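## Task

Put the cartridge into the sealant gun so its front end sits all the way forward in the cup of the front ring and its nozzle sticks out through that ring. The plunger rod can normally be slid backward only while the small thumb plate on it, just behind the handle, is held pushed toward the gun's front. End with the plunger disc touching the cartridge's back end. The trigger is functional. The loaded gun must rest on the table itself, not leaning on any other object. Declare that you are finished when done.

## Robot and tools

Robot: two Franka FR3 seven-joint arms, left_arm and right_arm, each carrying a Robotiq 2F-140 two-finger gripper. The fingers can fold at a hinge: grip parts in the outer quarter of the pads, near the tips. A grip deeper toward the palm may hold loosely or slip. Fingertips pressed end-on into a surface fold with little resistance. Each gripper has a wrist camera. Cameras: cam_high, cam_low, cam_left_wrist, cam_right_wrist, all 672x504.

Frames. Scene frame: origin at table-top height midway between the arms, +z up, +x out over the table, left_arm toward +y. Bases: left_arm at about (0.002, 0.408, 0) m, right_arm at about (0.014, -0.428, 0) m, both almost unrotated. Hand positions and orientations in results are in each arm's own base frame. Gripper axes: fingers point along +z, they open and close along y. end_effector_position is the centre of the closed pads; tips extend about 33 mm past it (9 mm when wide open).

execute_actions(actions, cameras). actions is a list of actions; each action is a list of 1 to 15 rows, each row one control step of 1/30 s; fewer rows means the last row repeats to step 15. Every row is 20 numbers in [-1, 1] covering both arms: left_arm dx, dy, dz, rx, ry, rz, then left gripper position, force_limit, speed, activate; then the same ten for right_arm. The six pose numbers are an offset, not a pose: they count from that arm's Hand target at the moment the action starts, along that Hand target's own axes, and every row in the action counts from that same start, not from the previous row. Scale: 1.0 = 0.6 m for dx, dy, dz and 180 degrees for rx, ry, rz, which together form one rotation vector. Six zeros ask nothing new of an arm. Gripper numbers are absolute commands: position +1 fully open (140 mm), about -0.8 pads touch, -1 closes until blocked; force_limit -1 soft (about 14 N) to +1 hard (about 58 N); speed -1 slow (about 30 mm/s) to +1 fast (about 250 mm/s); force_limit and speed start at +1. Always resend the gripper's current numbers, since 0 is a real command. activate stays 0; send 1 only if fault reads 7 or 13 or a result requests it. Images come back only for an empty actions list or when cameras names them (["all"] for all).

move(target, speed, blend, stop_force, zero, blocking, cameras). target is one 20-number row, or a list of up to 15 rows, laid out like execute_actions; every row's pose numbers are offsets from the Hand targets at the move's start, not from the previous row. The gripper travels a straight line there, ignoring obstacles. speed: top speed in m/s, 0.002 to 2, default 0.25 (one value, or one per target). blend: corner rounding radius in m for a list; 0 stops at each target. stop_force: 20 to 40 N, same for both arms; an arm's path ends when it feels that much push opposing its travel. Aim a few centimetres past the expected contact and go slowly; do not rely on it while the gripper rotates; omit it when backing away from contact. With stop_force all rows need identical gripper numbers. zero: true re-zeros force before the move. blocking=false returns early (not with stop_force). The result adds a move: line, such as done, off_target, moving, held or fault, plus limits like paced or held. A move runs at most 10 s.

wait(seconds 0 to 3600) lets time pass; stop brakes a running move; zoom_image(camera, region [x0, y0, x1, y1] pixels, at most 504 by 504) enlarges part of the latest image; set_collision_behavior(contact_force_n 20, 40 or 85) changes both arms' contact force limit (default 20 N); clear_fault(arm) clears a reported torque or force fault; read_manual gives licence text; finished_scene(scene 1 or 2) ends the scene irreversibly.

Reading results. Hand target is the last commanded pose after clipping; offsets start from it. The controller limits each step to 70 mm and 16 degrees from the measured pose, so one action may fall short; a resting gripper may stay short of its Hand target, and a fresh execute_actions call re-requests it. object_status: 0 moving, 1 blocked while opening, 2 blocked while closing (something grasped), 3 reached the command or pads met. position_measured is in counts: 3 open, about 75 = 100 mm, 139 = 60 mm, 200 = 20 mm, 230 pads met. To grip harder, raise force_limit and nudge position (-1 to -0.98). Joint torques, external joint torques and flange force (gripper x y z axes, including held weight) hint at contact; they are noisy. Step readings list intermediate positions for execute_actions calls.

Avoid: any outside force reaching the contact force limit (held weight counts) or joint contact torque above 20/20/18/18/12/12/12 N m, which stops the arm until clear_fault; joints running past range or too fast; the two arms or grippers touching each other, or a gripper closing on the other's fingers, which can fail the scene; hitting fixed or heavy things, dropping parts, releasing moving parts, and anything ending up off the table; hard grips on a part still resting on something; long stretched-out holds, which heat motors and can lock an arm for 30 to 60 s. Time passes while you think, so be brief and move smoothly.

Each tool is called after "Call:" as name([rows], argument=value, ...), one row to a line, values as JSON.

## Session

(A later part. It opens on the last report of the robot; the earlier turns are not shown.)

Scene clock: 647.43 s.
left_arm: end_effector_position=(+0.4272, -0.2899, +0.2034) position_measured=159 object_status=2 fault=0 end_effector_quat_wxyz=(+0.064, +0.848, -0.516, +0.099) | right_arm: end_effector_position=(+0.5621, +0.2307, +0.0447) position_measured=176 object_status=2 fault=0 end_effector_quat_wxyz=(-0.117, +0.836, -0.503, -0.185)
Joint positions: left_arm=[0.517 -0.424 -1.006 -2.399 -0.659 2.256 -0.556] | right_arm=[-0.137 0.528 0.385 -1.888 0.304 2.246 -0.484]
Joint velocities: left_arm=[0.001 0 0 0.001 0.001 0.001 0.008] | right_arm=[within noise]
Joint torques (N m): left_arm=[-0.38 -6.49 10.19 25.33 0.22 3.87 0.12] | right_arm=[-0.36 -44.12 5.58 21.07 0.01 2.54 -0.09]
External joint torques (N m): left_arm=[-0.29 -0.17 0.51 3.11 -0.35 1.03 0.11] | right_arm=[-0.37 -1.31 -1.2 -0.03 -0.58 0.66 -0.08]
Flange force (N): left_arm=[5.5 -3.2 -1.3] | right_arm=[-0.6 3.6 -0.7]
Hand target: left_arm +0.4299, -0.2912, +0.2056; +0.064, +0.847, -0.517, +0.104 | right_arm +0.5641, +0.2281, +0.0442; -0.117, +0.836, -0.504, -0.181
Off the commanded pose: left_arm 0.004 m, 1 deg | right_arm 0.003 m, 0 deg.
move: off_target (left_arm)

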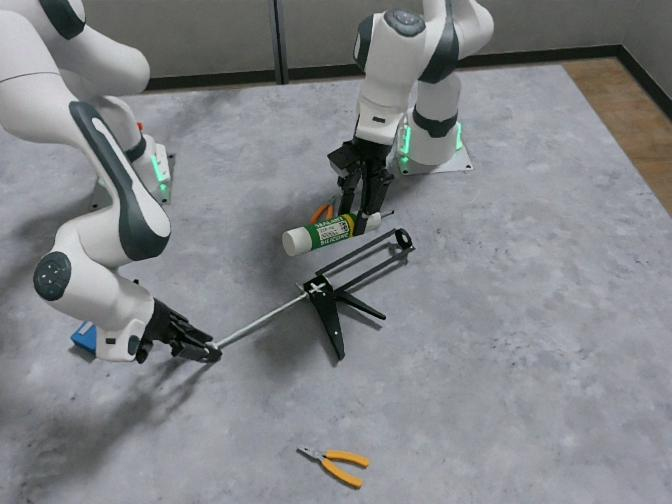

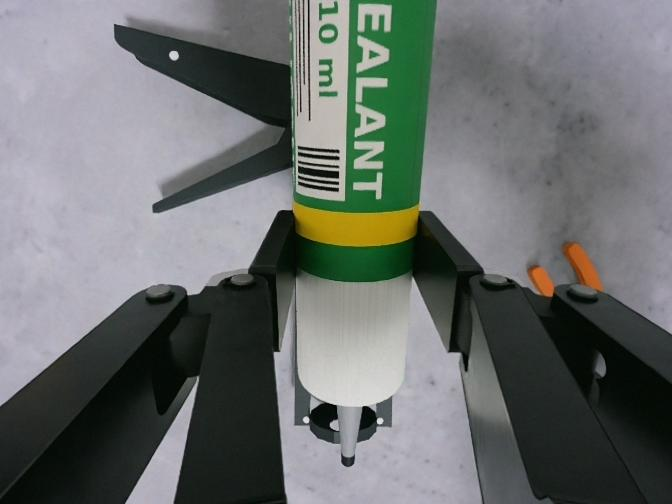

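Call:
move([
  [-0.0458,-0.0017,0.1085,0,0,0,-1,0,-1,0,0,0,0,0,0,0,-1,-0.05,-1,0],
], speed=0.08, cameras=["cam_high","cam_left_wrist"])

Call:
zoom_image(camera="cam_high", region=[290, 180, 440, 300])

Call:
zoom_image(camera="cam_left_wrist", region=[240, 330, 450, 504])

Scene clock: 731.67 s.
left_arm: end_effector_position=(+0.4222, -0.2811, +0.1338) position_measured=159 object_status=2 fault=0 end_effector_quat_wxyz=(+0.066, +0.848, -0.515, +0.100) | right_arm: end_effector_position=(+0.5621, +0.2307, +0.0447) position_measured=176 object_status=2 fault=0 end_effector_quat_wxyz=(-0.117, +0.836, -0.503, -0.185)
Joint positions: left_arm=[0.577 -0.291 -1.127 -2.505 -0.669 2.479 -0.524] | right_arm=[-0.137 0.528 0.385 -1.888 0.304 2.246 -0.484]
Joint velocities: left_arm=[0.001 0.001 -0.002 0.001 -0.001 0.004 0.001] | right_arm=[within noise]
Joint torques (N m): left_arm=[0.61 -7.13 6.15 24.09 0.53 3.79 0.14] | right_arm=[-0.34 -44.13 5.59 21.05 0.01 2.52 -0.12]
External joint torques (N m): left_arm=[0.59 -0.09 -0.81 3.32 -0.1 0.97 0.13] | right_arm=[-0.34 -1.33 -1.18 -0.06 -0.58 0.64 -0.11]
Flange force (N): left_arm=[11.4 -7.6 6.2] | right_arm=[-0.7 3.8 -0.7]
Hand target: left_arm +0.4259, -0.2811, +0.1358; +0.064, +0.847, -0.517, +0.104 | right_arm +0.5641, +0.2281, +0.0442; -0.117, +0.836, -0.504, -0.181
Off the commanded pose: left_arm 0.004 m, 1 deg | right_arm 0.003 m, 0 deg.
move: off_target (left_arm)

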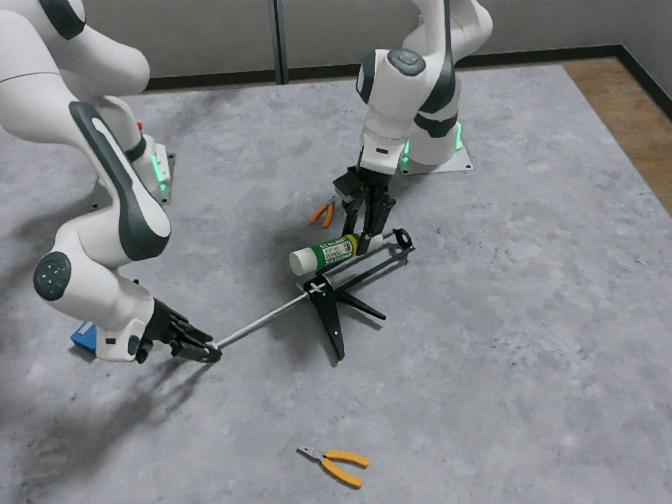

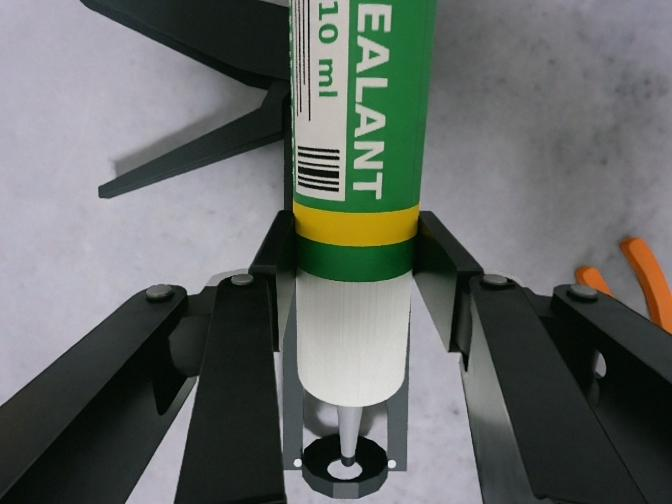

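Scaled by 3.360 from the camera's image (finer frame: 960x720).

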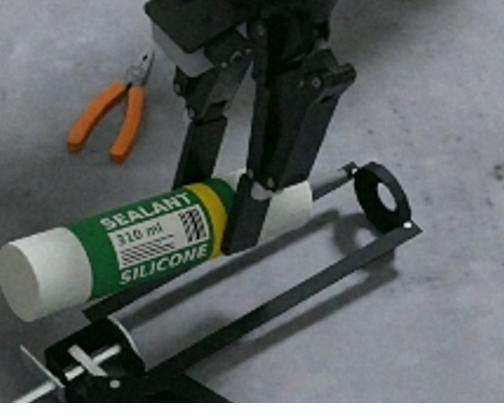

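Scaled by 2.400 from the camera's image (finer frame: 960x720).

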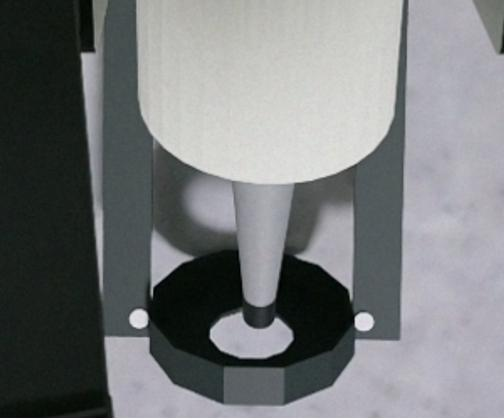

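Call:
move([
  [-0.0122,-0.0032,0.0403,0,0,-0.003,-1,0,-1,0,0,0,0,0,0,0,-1,-0.05,-1,0],
], speed=0.04, cameras=["cam_high","cam_left_wrist"])

Call:
zoom_image(camera="cam_high", region=[290, 180, 440, 300])

Call:
zoom_image(camera="cam_left_wrist", region=[240, 330, 450, 504])

Scene clock: 768.47 s.
left_arm: end_effector_position=(+0.4230, -0.2789, +0.1084) position_measured=159 object_status=2 fault=0 end_effector_quat_wxyz=(+0.067, +0.849, -0.514, +0.100) | right_arm: end_effector_position=(+0.5621, +0.2307, +0.0447) position_measured=176 object_status=2 fault=0 end_effector_quat_wxyz=(-0.117, +0.836, -0.503, -0.185)
Joint positions: left_arm=[0.659 -0.209 -1.223 -2.528 -0.633 2.576 -0.538] | right_arm=[-0.137 0.528 0.385 -1.888 0.304 2.246 -0.484]
Joint velocities: left_arm=[0.001 -0.001 -0.001 0 0 0.003 -0.002] | right_arm=[within noise]
Joint torques (N m): left_arm=[0.8 -6.85 4.86 23.43 0.82 3.77 -0.26] | right_arm=[-0.4 -44.15 5.6 21 0.02 2.53 -0.14]
External joint torques (N m): left_arm=[0.89 -0.2 -0.28 3.14 0.16 0.92 -0.27] | right_arm=[-0.44 -1.26 -1.22 -0.12 -0.57 0.66 -0.13]
Flange force (N): left_arm=[0.0 0.0 0.0] | right_arm=[-0.5 4.0 -0.6]
Hand target: left_arm +0.4270, -0.2792, +0.1106; +0.064, +0.850, -0.513, +0.104 | right_arm +0.5641, +0.2281, +0.0442; -0.117, +0.836, -0.504, -0.181
Off the commanded pose: left_arm 0.005 m, 1 deg | right_arm 0.003 m, 0 deg.
move: off_target (left_arm)

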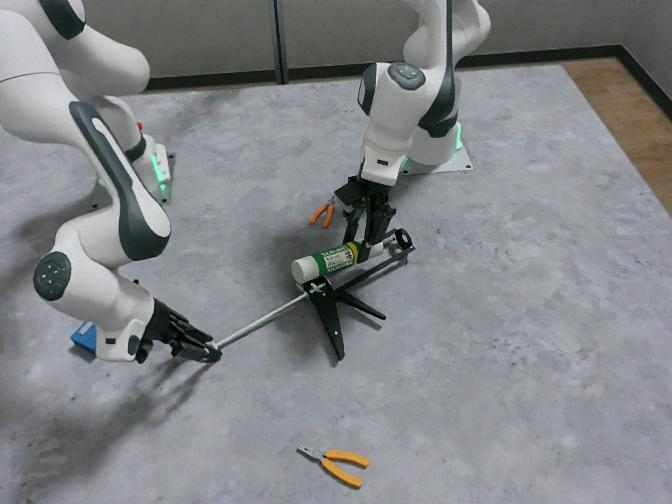

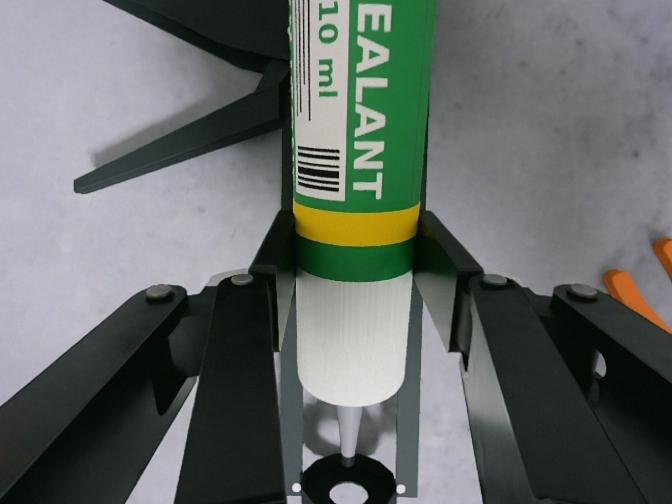

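Scaled by 3.360 from the camera's image (finer frame: 960x720).

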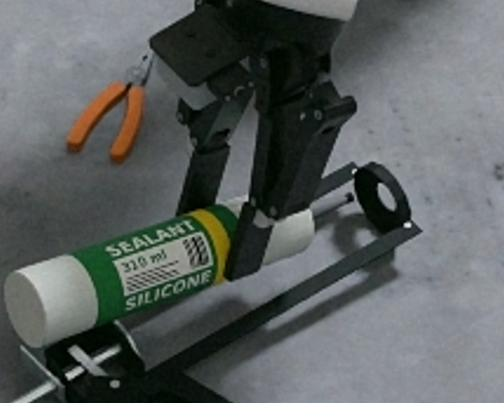

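Scaled by 2.400 from the camera's image (finer frame: 960x720).

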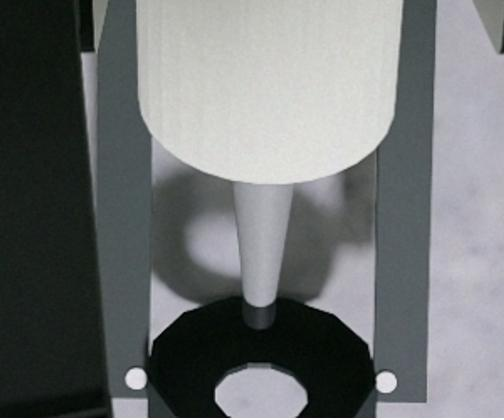

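Call:
move([
  [-0.035,-0.0015,0,0,0,0,-1,0,-1,0,0,0,0,0,0,0,-1,-0.05,-1,0],
], speed=0.04, cameras=["cam_high","cam_left_wrist"])

Call:
zoom_image(camera="cam_high", region=[290, 180, 440, 300])

Call:
zoom_image(camera="cam_left_wrist", region=[240, 330, 450, 504])

Scene clock: 785.63 s.
left_arm: end_effector_position=(+0.4159, -0.2598, +0.1036) position_measured=159 object_status=2 fault=0 end_effector_quat_wxyz=(+0.065, +0.850, -0.513, +0.100) | right_arm: end_effector_position=(+0.5621, +0.2307, +0.0447) position_measured=176 object_status=2 fault=0 end_effector_quat_wxyz=(-0.117, +0.836, -0.503, -0.185)
Joint positions: left_arm=[0.593 -0.241 -1.14 -2.575 -0.682 2.576 -0.479] | right_arm=[-0.137 0.528 0.385 -1.888 0.304 2.246 -0.484]
Joint velocities: left_arm=[0.001 0 -0.001 -0.001 0.001 -0.001 0.006] | right_arm=[within noise]
Joint torques (N m): left_arm=[-0.36 -8.45 5.8 22.68 0.01 3.58 0.14] | right_arm=[-0.41 -44.21 5.57 21.08 0.02 2.52 -0.14]
External joint torques (N m): left_arm=[-0.39 -0.59 0.2 2.86 -0.64 0.77 0.13] | right_arm=[-0.44 -1.24 -1.25 -0.09 -0.57 0.64 -0.12]
Flange force (N): left_arm=[1.5 0.6 -4.2] | right_arm=[-0.4 3.8 -0.6]
Hand target: left_arm +0.4183, -0.2607, +0.1054; +0.064, +0.850, -0.513, +0.104 | right_arm +0.5641, +0.2281, +0.0442; -0.117, +0.836, -0.504, -0.181
Off the commanded pose: left_arm 0.003 m, 0 deg | right_arm 0.003 m, 0 deg.
move: done

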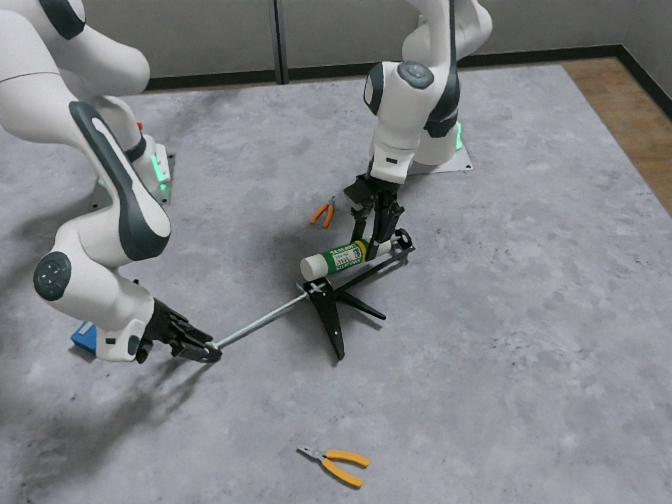

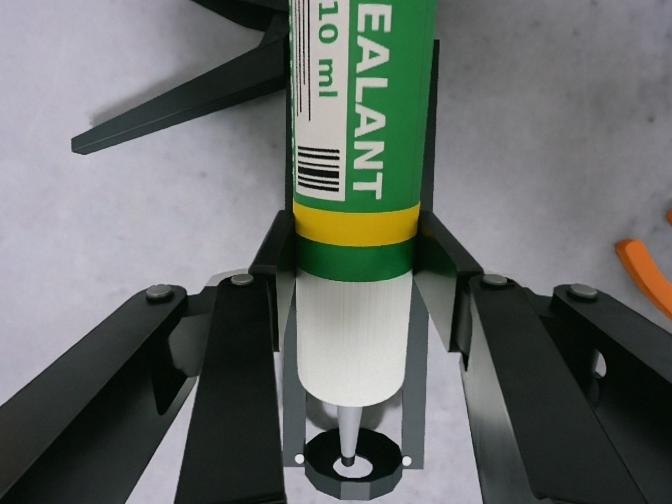

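Scaled by 3.360 from the camera's image (finer frame: 960x720).

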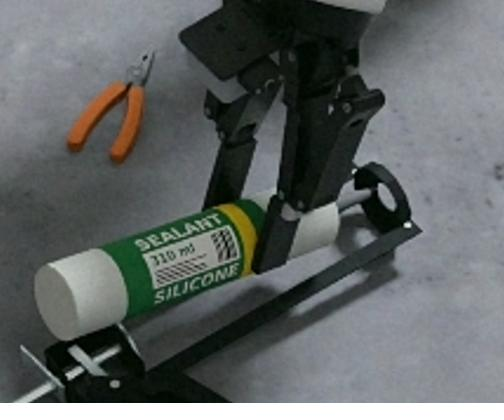

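Scaled by 2.400 from the camera's image (finer frame: 960x720).

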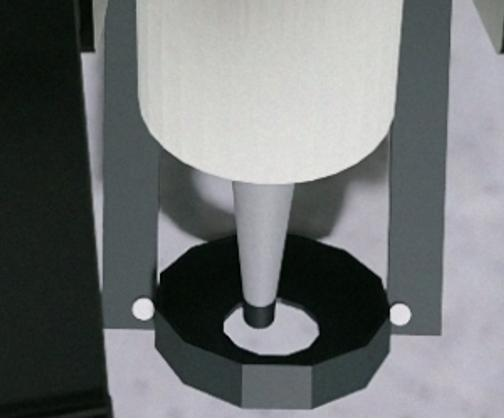

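Call:
move([
  [-0.035,0.0037,0,0,0,0,-1,0,-1,0,0,0,0,0,0,0,-1,-0.05,-1,0],
], speed=0.04, cameras=["cam_high","cam_left_wrist"])

Call:
zoom_image(camera="cam_high", region=[290, 180, 440, 300])

Call:
zoom_image(camera="cam_left_wrist", region=[240, 330, 450, 504])

Scene clock: 799.37 s.
left_arm: end_effector_position=(+0.4059, -0.2465, +0.1005) position_measured=159 object_status=2 fault=0 end_effector_quat_wxyz=(+0.066, +0.850, -0.513, +0.103) | right_arm: end_effector_position=(+0.5617, +0.2318, +0.0447) position_measured=176 object_status=2 fault=0 end_effector_quat_wxyz=(-0.117, +0.836, -0.502, -0.185)
Joint positions: left_arm=[0.522 -0.276 -1.064 -2.622 -0.74 2.576 -0.419] | right_arm=[-0.135 0.528 0.385 -1.888 0.304 2.246 -0.484]
Joint velocities: left_arm=[-0.001 0 0.001 -0.001 0 -0.001 0.006] | right_arm=[within noise]
Joint torques (N m): left_arm=[1.45 -9.5 7.06 19.14 0.6 3.14 0.24] | right_arm=[-1.1 -44.14 4.92 21.11 -0.3 2.53 -0.12]
External joint torques (N m): left_arm=[1.47 -0.85 1.19 -0.36 -0.05 0.36 0.23] | right_arm=[-1.13 -1.2 -1.9 -0.05 -0.89 0.65 -0.11]
Flange force (N): left_arm=[-3.4 -1.0 -2.9] | right_arm=[0.7 3.7 -1.1]
Hand target: left_arm +0.4069, -0.2437, +0.1004; +0.064, +0.850, -0.513, +0.104 | right_arm +0.5641, +0.2281, +0.0442; -0.117, +0.836, -0.504, -0.181
Off the commanded pose: left_arm 0.003 m, 0 deg | right_arm 0.004 m, 0 deg.
move: done

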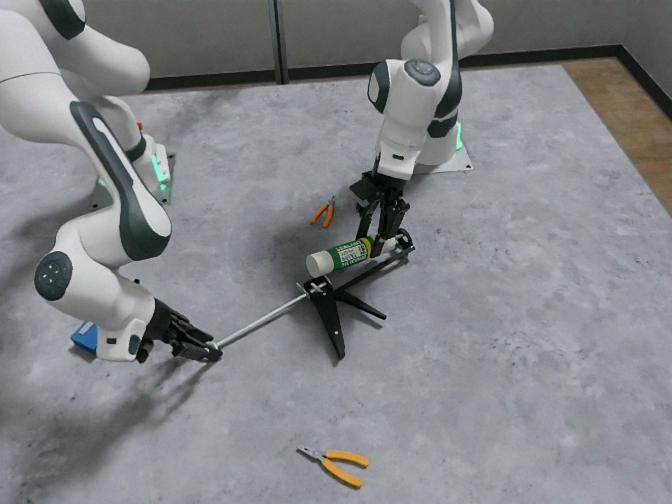

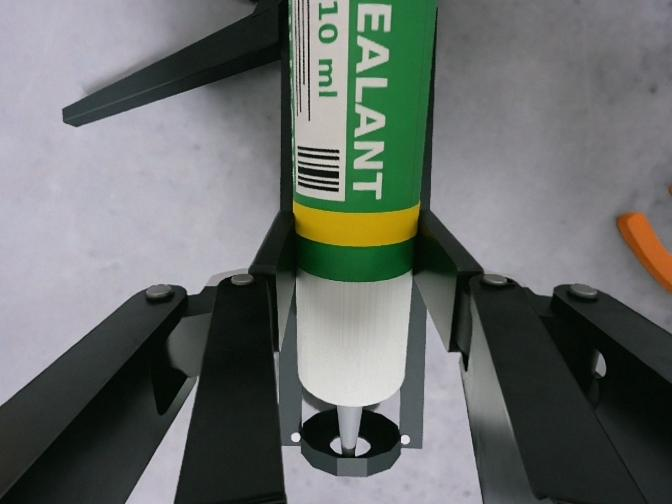

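Scaled by 3.360 from the camera's image (finer frame: 960x720).

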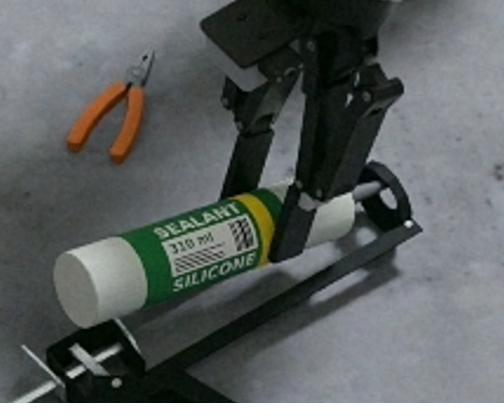

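Scaled by 2.400 from the camera's image (finer frame: 960x720).

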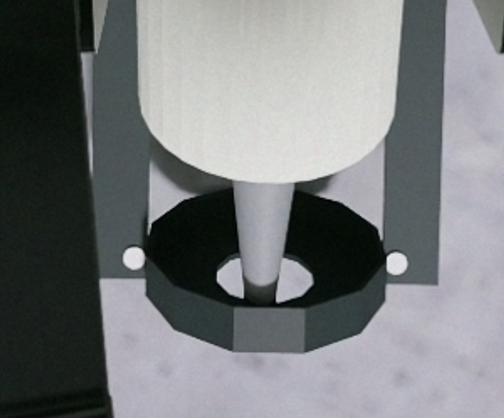

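Call:
zoom_image(camera="cam_high", region=[375, 215, 425, 255])

Call:
zoom_image(camera="cam_left_wrist", region=[300, 400, 400, 480])

Scaled by 10.080 from the camera's image (finer frame: 960x720).

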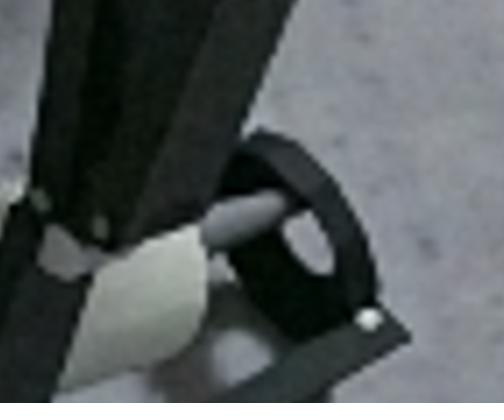

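Scaled by 5.040 from the camera's image (finer frame: 960x720).

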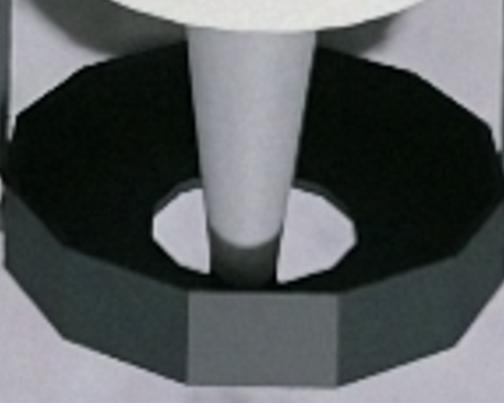

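Call:
move([
  [0.0117,0,0,0,0,0,-1,0,-1,0,0,0,0,0,0,0,-1,-0.05,-1,0],
  [0.009,0.002,0.0113,0,0,0,-1,0,-1,0,0,0,0,0,0,0,-1,-0.05,-1,0],
], speed=0.04, cameras=["cam_high","cam_left_wrist"])

Call:
zoom_image(camera="cam_high", region=[375, 215, 425, 255])

Call:
zoom_image(camera="cam_left_wrist", region=[260, 360, 440, 504])

Scene clock: 843.77 s.
left_arm: end_effector_position=(+0.4056, -0.2507, +0.0935) position_measured=159 object_status=2 fault=0 end_effector_quat_wxyz=(+0.067, +0.849, -0.514, +0.101) | right_arm: end_effector_position=(+0.5618, +0.2317, +0.0447) position_measured=176 object_status=2 fault=0 end_effector_quat_wxyz=(-0.117, +0.836, -0.503, -0.185)
Joint positions: left_arm=[0.556 -0.247 -1.108 -2.618 -0.728 2.6 -0.429] | right_arm=[-0.135 0.528 0.385 -1.888 0.304 2.246 -0.484]
Joint velocities: left_arm=[0.002 0 -0.001 0.001 0.001 0.005 -0.002] | right_arm=[within noise]
Joint torques (N m): left_arm=[0.62 -8.53 4.91 22.4 0.73 3.75 -0.21] | right_arm=[-0.97 -44.19 5.25 21.05 -0.04 2.49 -0.12]
External joint torques (N m): left_arm=[0.67 -0.19 -0.49 3.1 0.08 0.98 -0.21] | right_arm=[-0.82 -1.54 -1.37 0.05 -0.63 0.63 -0.1]
Flange force (N): left_arm=[10.6 -7.7 7.3] | right_arm=[-0.3 4.2 -1.4]
Hand target: left_arm +0.4090, -0.2504, +0.0951; +0.064, +0.850, -0.513, +0.104 | right_arm +0.5641, +0.2281, +0.0442; -0.117, +0.836, -0.504, -0.181
Off the commanded pose: left_arm 0.004 m, 1 deg | right_arm 0.004 m, 0 deg.
move: off_target (left_arm)

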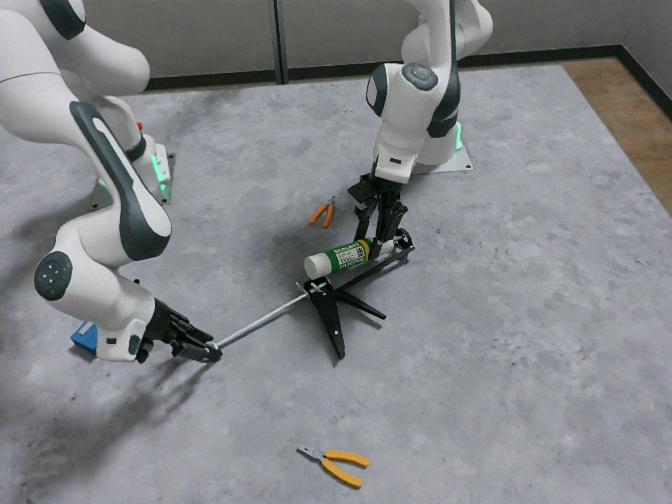

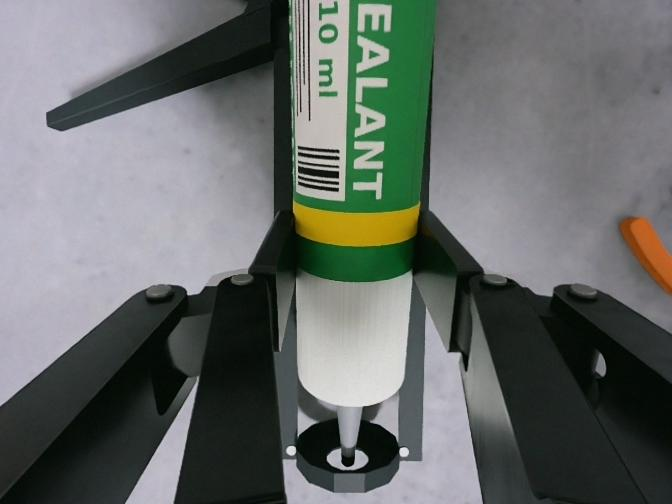

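Scaled by 10.080 from the camera's image (finer frame: 960x720).

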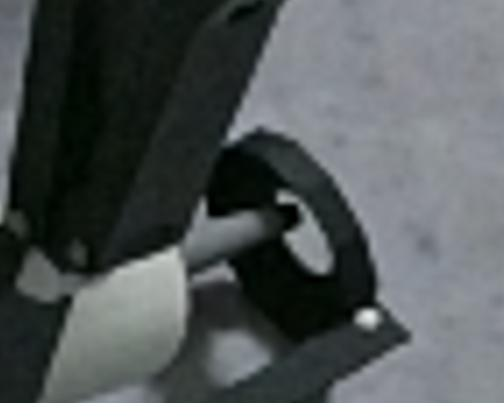

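Scaled by 2.800 from the camera's image (finer frame: 960x720).

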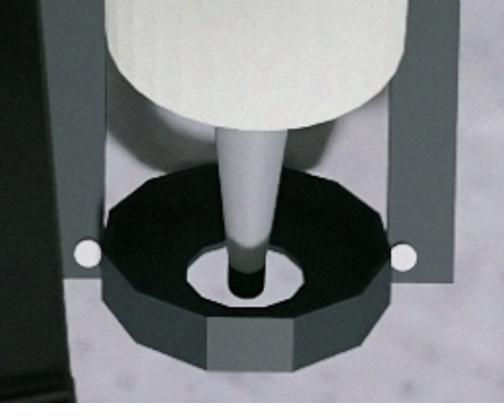

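Call:
move([
  [-0.03,0.001,0.005,0,0,0,-1,0,-1,0,0,0,0,0,0,0,-1,-0.05,-1,0],
], speed=0.04, cameras=["cam_high","cam_left_wrist"])

Call:
zoom_image(camera="cam_high", region=[355, 205, 425, 265])

Call:
zoom_image(camera="cam_left_wrist", region=[260, 360, 440, 504])

Scene clock: 852.73 s.
left_arm: end_effector_position=(+0.3976, -0.2353, +0.0858) position_measured=159 object_status=2 fault=0 end_effector_quat_wxyz=(+0.066, +0.850, -0.513, +0.099) | right_arm: end_effector_position=(+0.5618, +0.2316, +0.0447) position_measured=176 object_status=2 fault=0 end_effector_quat_wxyz=(-0.117, +0.836, -0.503, -0.185)
Joint positions: left_arm=[0.52 -0.259 -1.062 -2.659 -0.759 2.613 -0.387] | right_arm=[-0.135 0.528 0.385 -1.888 0.304 2.246 -0.484]
Joint velocities: left_arm=[0.001 -0.001 0 -0.001 0.002 0 0.006] | right_arm=[within noise]
Joint torques (N m): left_arm=[-0.36 -9.59 5.56 21.52 -0.02 3.69 0.09] | right_arm=[-0.91 -44.12 5.24 21.1 -0.07 2.49 -0.07]
External joint torques (N m): left_arm=[-0.3 -0.68 0.27 2.71 -0.67 0.97 0.08] | right_arm=[-0.98 -1.46 -1.56 0.09 -0.66 0.62 -0.05]
Flange force (N): left_arm=[1.7 0.2 -2.1] | right_arm=[0.0 3.9 -1.5]
Hand target: left_arm +0.4007, -0.2359, +0.0878; +0.064, +0.850, -0.513, +0.104 | right_arm +0.5641, +0.2281, +0.0442; -0.117, +0.836, -0.504, -0.181
Off the commanded pose: left_arm 0.004 m, 1 deg | right_arm 0.004 m, 0 deg.
move: off_target (left_arm)

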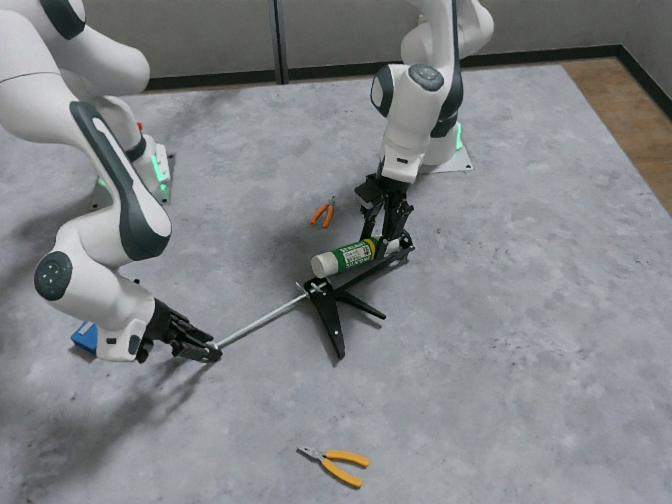

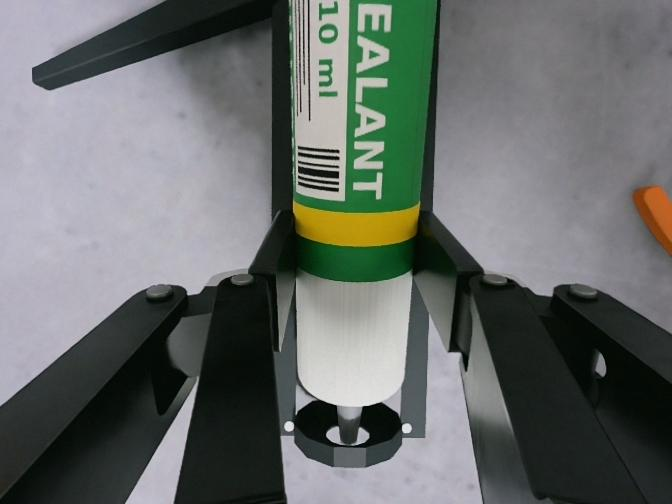

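Scaled by 7.200 from the camera's image (finer frame: 960x720).

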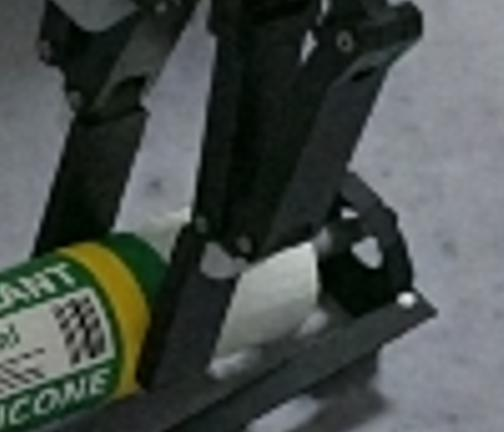

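Scaled by 2.800 from the camera's image (finer frame: 960x720).

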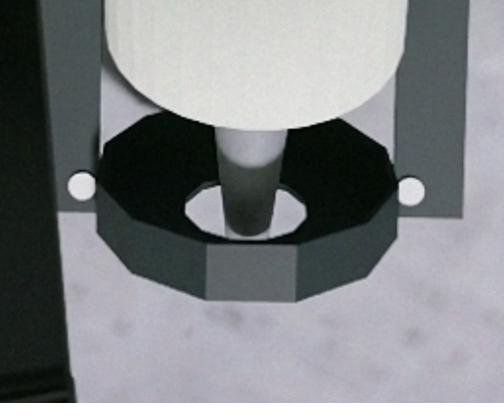

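Call:
move([
  [-0.0333,0,0,0,0,0,-1,0,-1,0,0,0,0,0,0,0,-1,-0.05,-1,0],
], speed=0.04, cameras=["cam_high","cam_left_wrist"])

Call:
zoom_image(camera="cam_high", region=[300, 205, 425, 305])

Call:
zoom_image(camera="cam_left_wrist", region=[260, 340, 440, 484])

Scene clock: 869.10 s.
left_arm: end_effector_position=(+0.3884, -0.2183, +0.0808) position_measured=159 object_status=2 fault=0 end_effector_quat_wxyz=(+0.066, +0.850, -0.513, +0.099) | right_arm: end_effector_position=(+0.5618, +0.2316, +0.0447) position_measured=176 object_status=2 fault=0 end_effector_quat_wxyz=(-0.117, +0.836, -0.503, -0.185)
Joint positions: left_arm=[0.471 -0.283 -0.998 -2.704 -0.801 2.613 -0.329] | right_arm=[-0.135 0.528 0.385 -1.888 0.304 2.246 -0.484]
Joint velocities: left_arm=[0 0 0 0 0.001 0.001 0.007] | right_arm=[within noise]
Joint torques (N m): left_arm=[-0.33 -10.34 5.66 21.2 0 3.68 0.1] | right_arm=[-0.93 -44.14 5.25 21.14 -0.04 2.48 -0.1]
External joint torques (N m): left_arm=[-0.35 -0.84 0.26 2.74 -0.64 0.97 0.1] | right_arm=[-0.98 -1.37 -1.56 0.06 -0.62 0.61 -0.09]
Flange force (N): left_arm=[1.9 0.1 -1.7] | right_arm=[0.1 3.8 -1.3]
Hand target: left_arm +0.3916, -0.2187, +0.0830; +0.064, +0.850, -0.513, +0.104 | right_arm +0.5641, +0.2281, +0.0442; -0.117, +0.836, -0.504, -0.181
Off the commanded pose: left_arm 0.004 m, 1 deg | right_arm 0.004 m, 0 deg.
move: off_target (left_arm)

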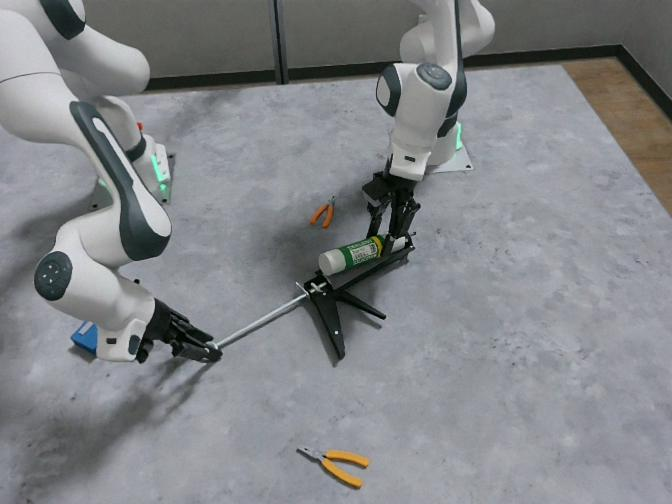

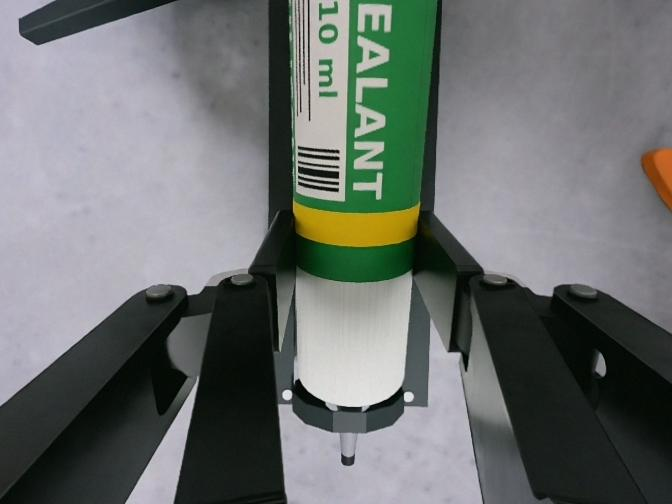

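Scaled by 4.032 from the camera's image (finer frame: 960x720).

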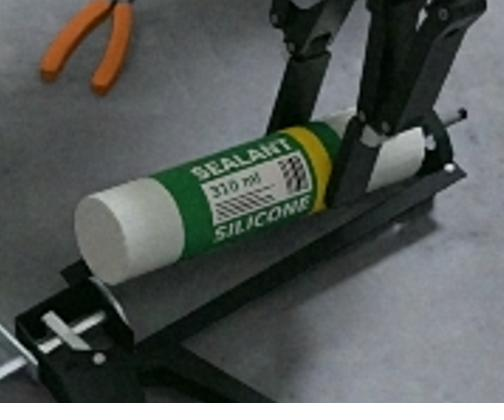

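Scaled by 2.800 from the camera's image (finer frame: 960x720).

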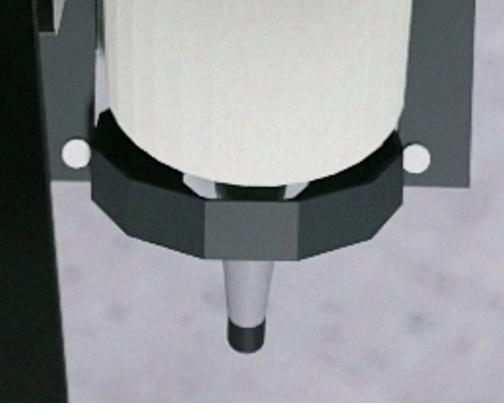

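Call:
move([
  [-0.015,-0.0015,0,0,0,0,-1,0,-1,0,0,0,0,0,0,0,-1,-0.05,-1,0],
], speed=0.03, cameras=["cam_high","cam_left_wrist"])

Call:
zoom_image(camera="cam_high", region=[300, 205, 425, 305])

Call:
zoom_image(camera="cam_left_wrist", region=[260, 340, 440, 484])

Scene clock: 892.57 s.
left_arm: end_effector_position=(+0.3855, -0.2124, +0.0793) position_measured=159 object_status=2 fault=0 end_effector_quat_wxyz=(+0.067, +0.850, -0.513, +0.100) | right_arm: end_effector_position=(+0.5617, +0.2318, +0.0447) position_measured=176 object_status=2 fault=0 end_effector_quat_wxyz=(-0.117, +0.836, -0.502, -0.185)
Joint positions: left_arm=[0.453 -0.29 -0.973 -2.72 -0.817 2.614 -0.303] | right_arm=[-0.135 0.528 0.385 -1.888 0.304 2.246 -0.484]
Joint velocities: left_arm=[-0.001 0 0 0 -0.001 0 0.005] | right_arm=[within noise]
Joint torques (N m): left_arm=[0.74 -11.12 6.29 19.46 0.4 3.6 0.32] | right_arm=[-1.07 -44.16 5.16 21.2 -0.1 2.49 -0.13]
External joint torques (N m): left_arm=[0.8 -1.4 1.02 1.17 -0.24 0.93 0.31] | right_arm=[-0.99 -1.43 -1.53 0.17 -0.69 0.61 -0.12]
Flange force (N): left_arm=[-2.0 -0.3 -3.9] | right_arm=[0.2 3.6 -1.5]
Hand target: left_arm +0.3884, -0.2106, +0.0808; +0.064, +0.850, -0.513, +0.104 | right_arm +0.5641, +0.2281, +0.0442; -0.117, +0.836, -0.504, -0.181
Off the commanded pose: left_arm 0.004 m, 1 deg | right_arm 0.004 m, 0 deg.
move: off_target (left_arm)

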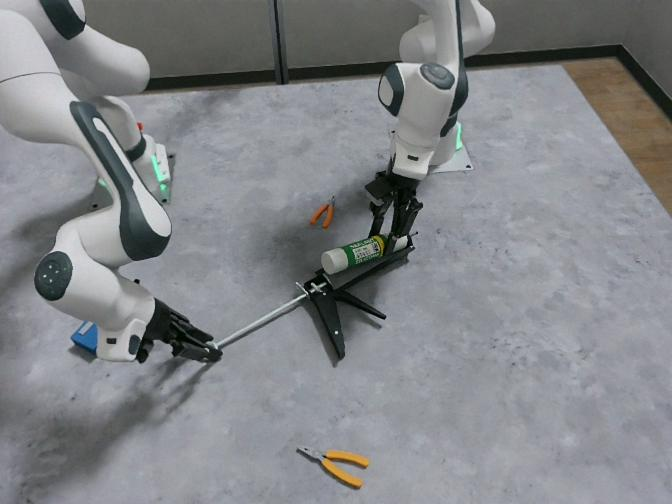

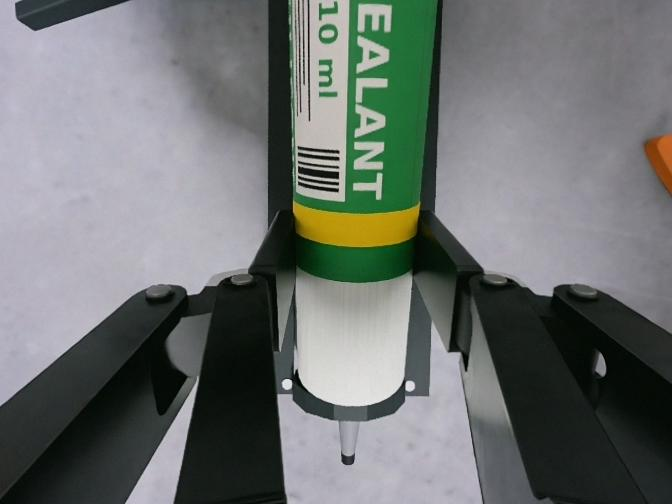

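Scaled by 4.032 from the camera's image (finer frame: 960x720).

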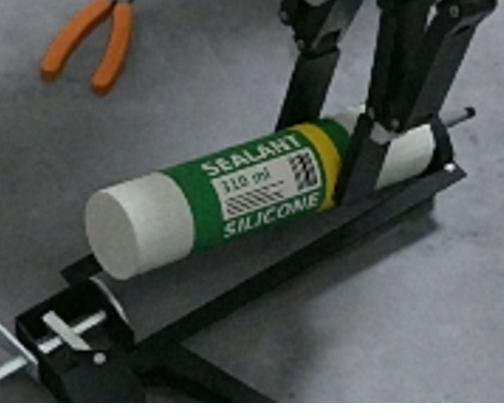

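Scaled by 2.800 from the camera's image (finer frame: 960x720).

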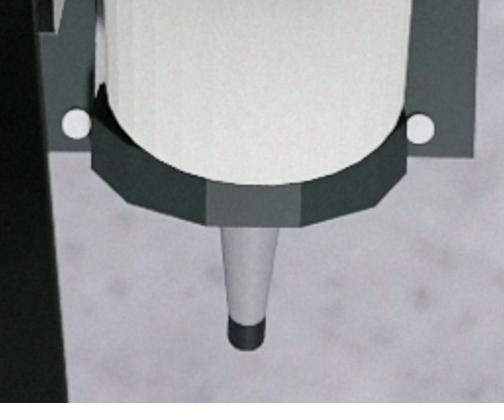

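Call:
move([
  [0.0083,-0.0025,0,0,0,0,-1,0,-1,0,0,0,0,0,0,0,-1,-0.05,-1,0],
  [0.0068,-0.0025,0.0062,0,0,0,-1,0,-1,0,0,0,0,0,0,0,-1,-0.05,-1,0],
  [-0.006,-0.0025,0.0062,0,0,0,-1,0,-1,0,0,0,0,0,0,0,-1,-0.05,-1,0],
], speed=0.03, cameras=["cam_high","cam_left_wrist"])

Call:
zoom_image(camera="cam_high", region=[300, 205, 425, 305])

Call:
zoom_image(camera="cam_left_wrist", region=[260, 340, 440, 484])

Scene clock: 937.87 s.
left_arm: end_effector_position=(+0.3867, -0.2109, +0.0758) position_measured=159 object_status=2 fault=0 end_effector_quat_wxyz=(+0.067, +0.849, -0.514, +0.102) | right_arm: end_effector_position=(+0.5612, +0.2327, +0.0447) position_measured=176 object_status=2 fault=0 end_effector_quat_wxyz=(-0.117, +0.837, -0.502, -0.185)
Joint positions: left_arm=[0.464 -0.276 -0.983 -2.722 -0.822 2.631 -0.291] | right_arm=[-0.134 0.528 0.386 -1.888 0.304 2.246 -0.484]
Joint velocities: left_arm=[-0.002 0.001 0.002 -0.001 0 0 0.007] | right_arm=[within noise]
Joint torques (N m): left_arm=[1.41 -11.28 6.47 17.76 0.55 3.43 0.2] | right_arm=[-1.64 -44.16 4.58 21.27 -0.5 2.66 -0.12]
External joint torques (N m): left_arm=[1.33 -1.45 1.29 -0.44 -0.09 0.74 0.19] | right_arm=[-1.76 -1.49 -2.27 0.27 -1.09 0.8 -0.11]
Flange force (N): left_arm=[-4.7 0.7 -4.8] | right_arm=[1.4 3.6 -1.8]
Hand target: left_arm +0.3885, -0.2076, +0.0763; +0.064, +0.850, -0.513, +0.104 | right_arm +0.5641, +0.2281, +0.0442; -0.117, +0.836, -0.504, -0.181
Off the commanded pose: left_arm 0.004 m, 0 deg | right_arm 0.005 m, 0 deg.
move: off_target (left_arm)

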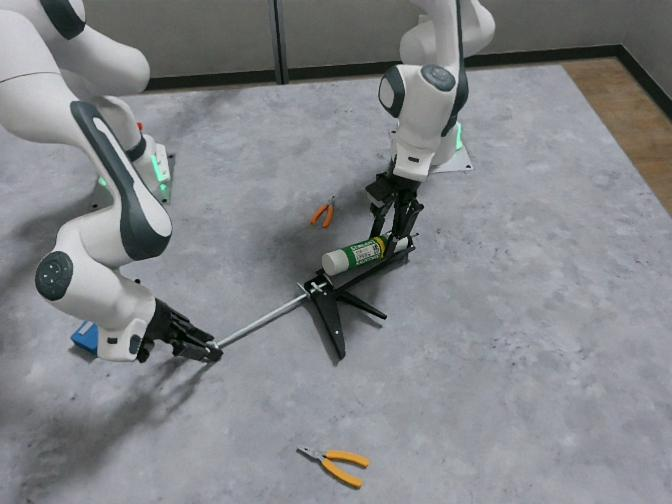

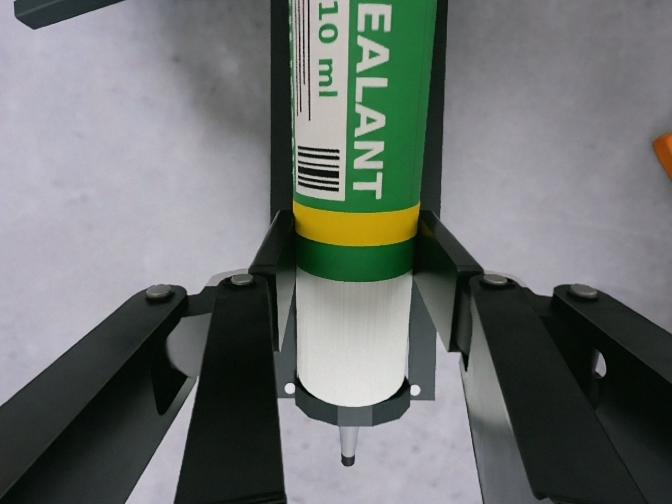

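Scaled by 4.032 from the camera's image (finer frame: 960x720).

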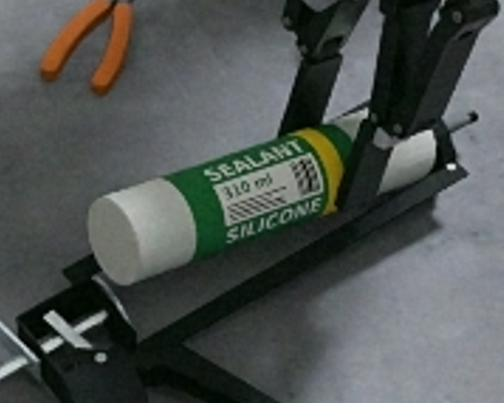

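Scaled by 2.800 from the camera's image (finer frame: 960x720).

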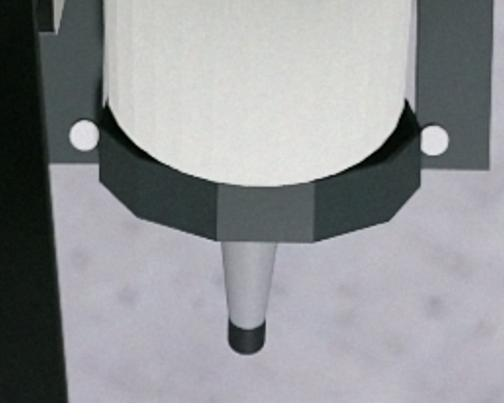

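Call:
zoom_image(camera="cam_high", region=[385, 220, 425, 252])

Call:
zoom_image(camera="cam_left_wrist", region=[290, 370, 420, 430])

Scaled by 12.600 from the camera's image (finer frame: 960x720).

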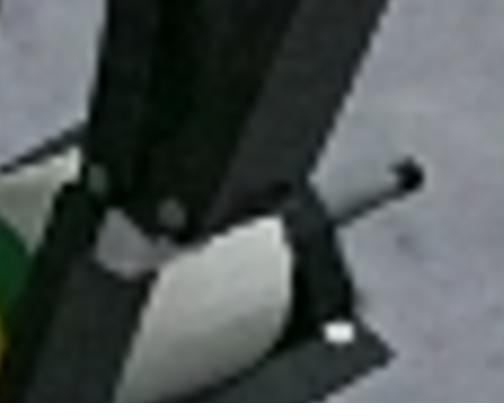

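Scaled by 3.877 from the camera's image (finer frame: 960x720).

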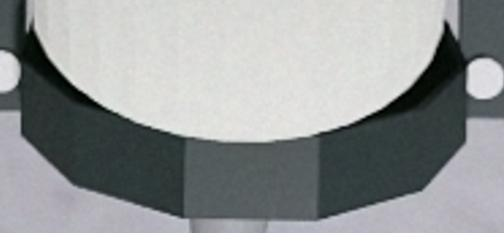

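Call:
move([
  [0.0083,0.002,0,0,0,0,-1,0,-1,0,0,0,0,0,0,0,-1,-0.05,-1,0],
  [0.0068,0.002,0.0066,0,0,0,-1,0,-1,0,0,0,0,0,0,0,-1,-0.05,-1,0],
  [-0.006,0.002,0.0066,0,0,0,-1,0,-1,0,0,0,0,0,0,0,-1,-0.05,-1,0],
], speed=0.03, cameras=["cam_high","cam_left_wrist"])

Call:
zoom_image(camera="cam_high", region=[385, 220, 425, 252])

Call:
zoom_image(camera="cam_left_wrist", region=[290, 360, 420, 470])

Scene clock: 1007.97 s.
left_arm: end_effector_position=(+0.3831, -0.2057, +0.0695) position_measured=159 object_status=2 fault=0 end_effector_quat_wxyz=(+0.066, +0.850, -0.513, +0.100) | right_arm: end_effector_position=(+0.5614, +0.2324, +0.0447) position_measured=176 object_status=2 fault=0 end_effector_quat_wxyz=(-0.117, +0.837, -0.502, -0.185)
Joint positions: left_arm=[0.469 -0.267 -0.987 -2.735 -0.83 2.647 -0.28] | right_arm=[-0.134 0.528 0.385 -1.888 0.304 2.246 -0.484]
Joint velocities: left_arm=[-0.001 -0.002 0 0 0 0.001 0.008] | right_arm=[within noise]
Joint torques (N m): left_arm=[-0.37 -11 5.04 20.49 -0.02 3.59 0.13] | right_arm=[-1.07 -44.08 4.89 21.2 -0.12 2.44 -0.1]
External joint torques (N m): left_arm=[-0.41 -1.18 0.11 2.64 -0.66 0.92 0.13] | right_arm=[-1.03 -1.3 -1.83 0.15 -0.71 0.57 -0.09]
Flange force (N): left_arm=[1.1 1.5 -3.2] | right_arm=[0.6 3.1 -1.4]
Hand target: left_arm +0.3862, -0.2059, +0.0716; +0.064, +0.850, -0.513, +0.104 | right_arm +0.5641, +0.2281, +0.0442; -0.117, +0.836, -0.504, -0.181
Off the commanded pose: left_arm 0.004 m, 1 deg | right_arm 0.005 m, 0 deg.
move: off_target (left_arm)

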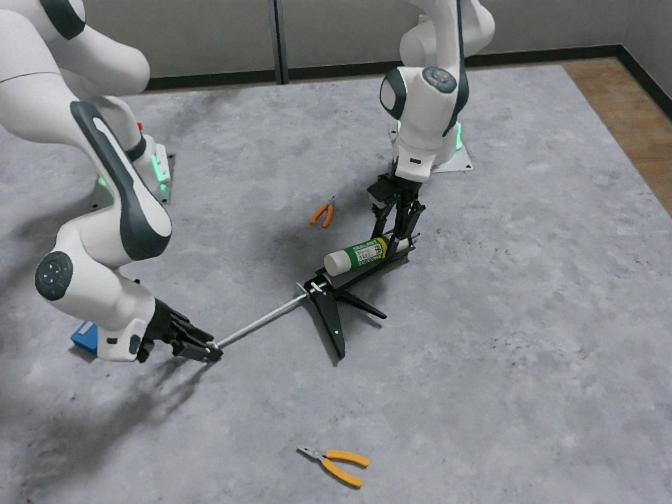

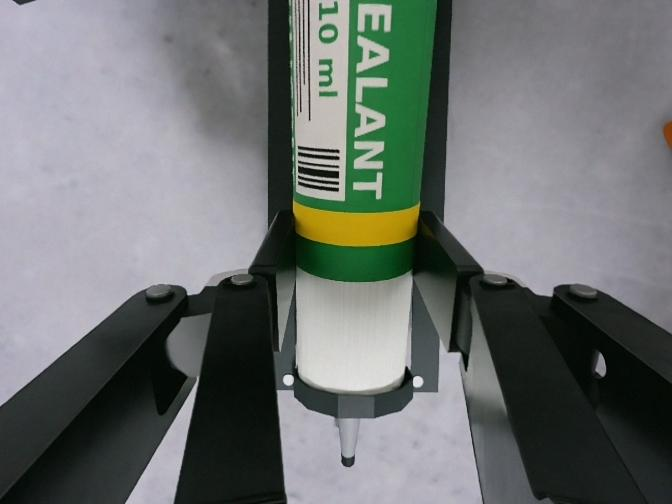

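Scaled by 12.600 from the camera's image (finer frame: 960x720).

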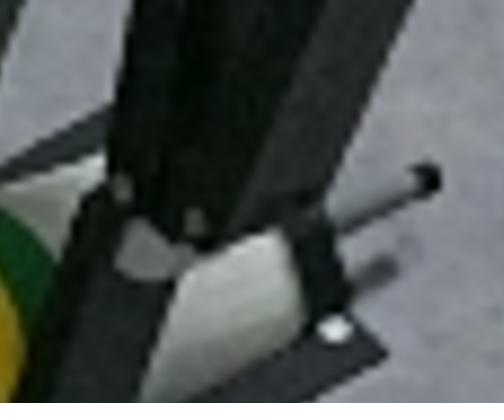

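Scaled by 3.877 from the camera's image (finer frame: 960x720).

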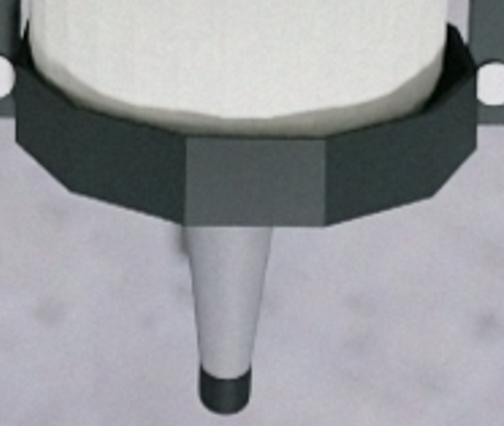

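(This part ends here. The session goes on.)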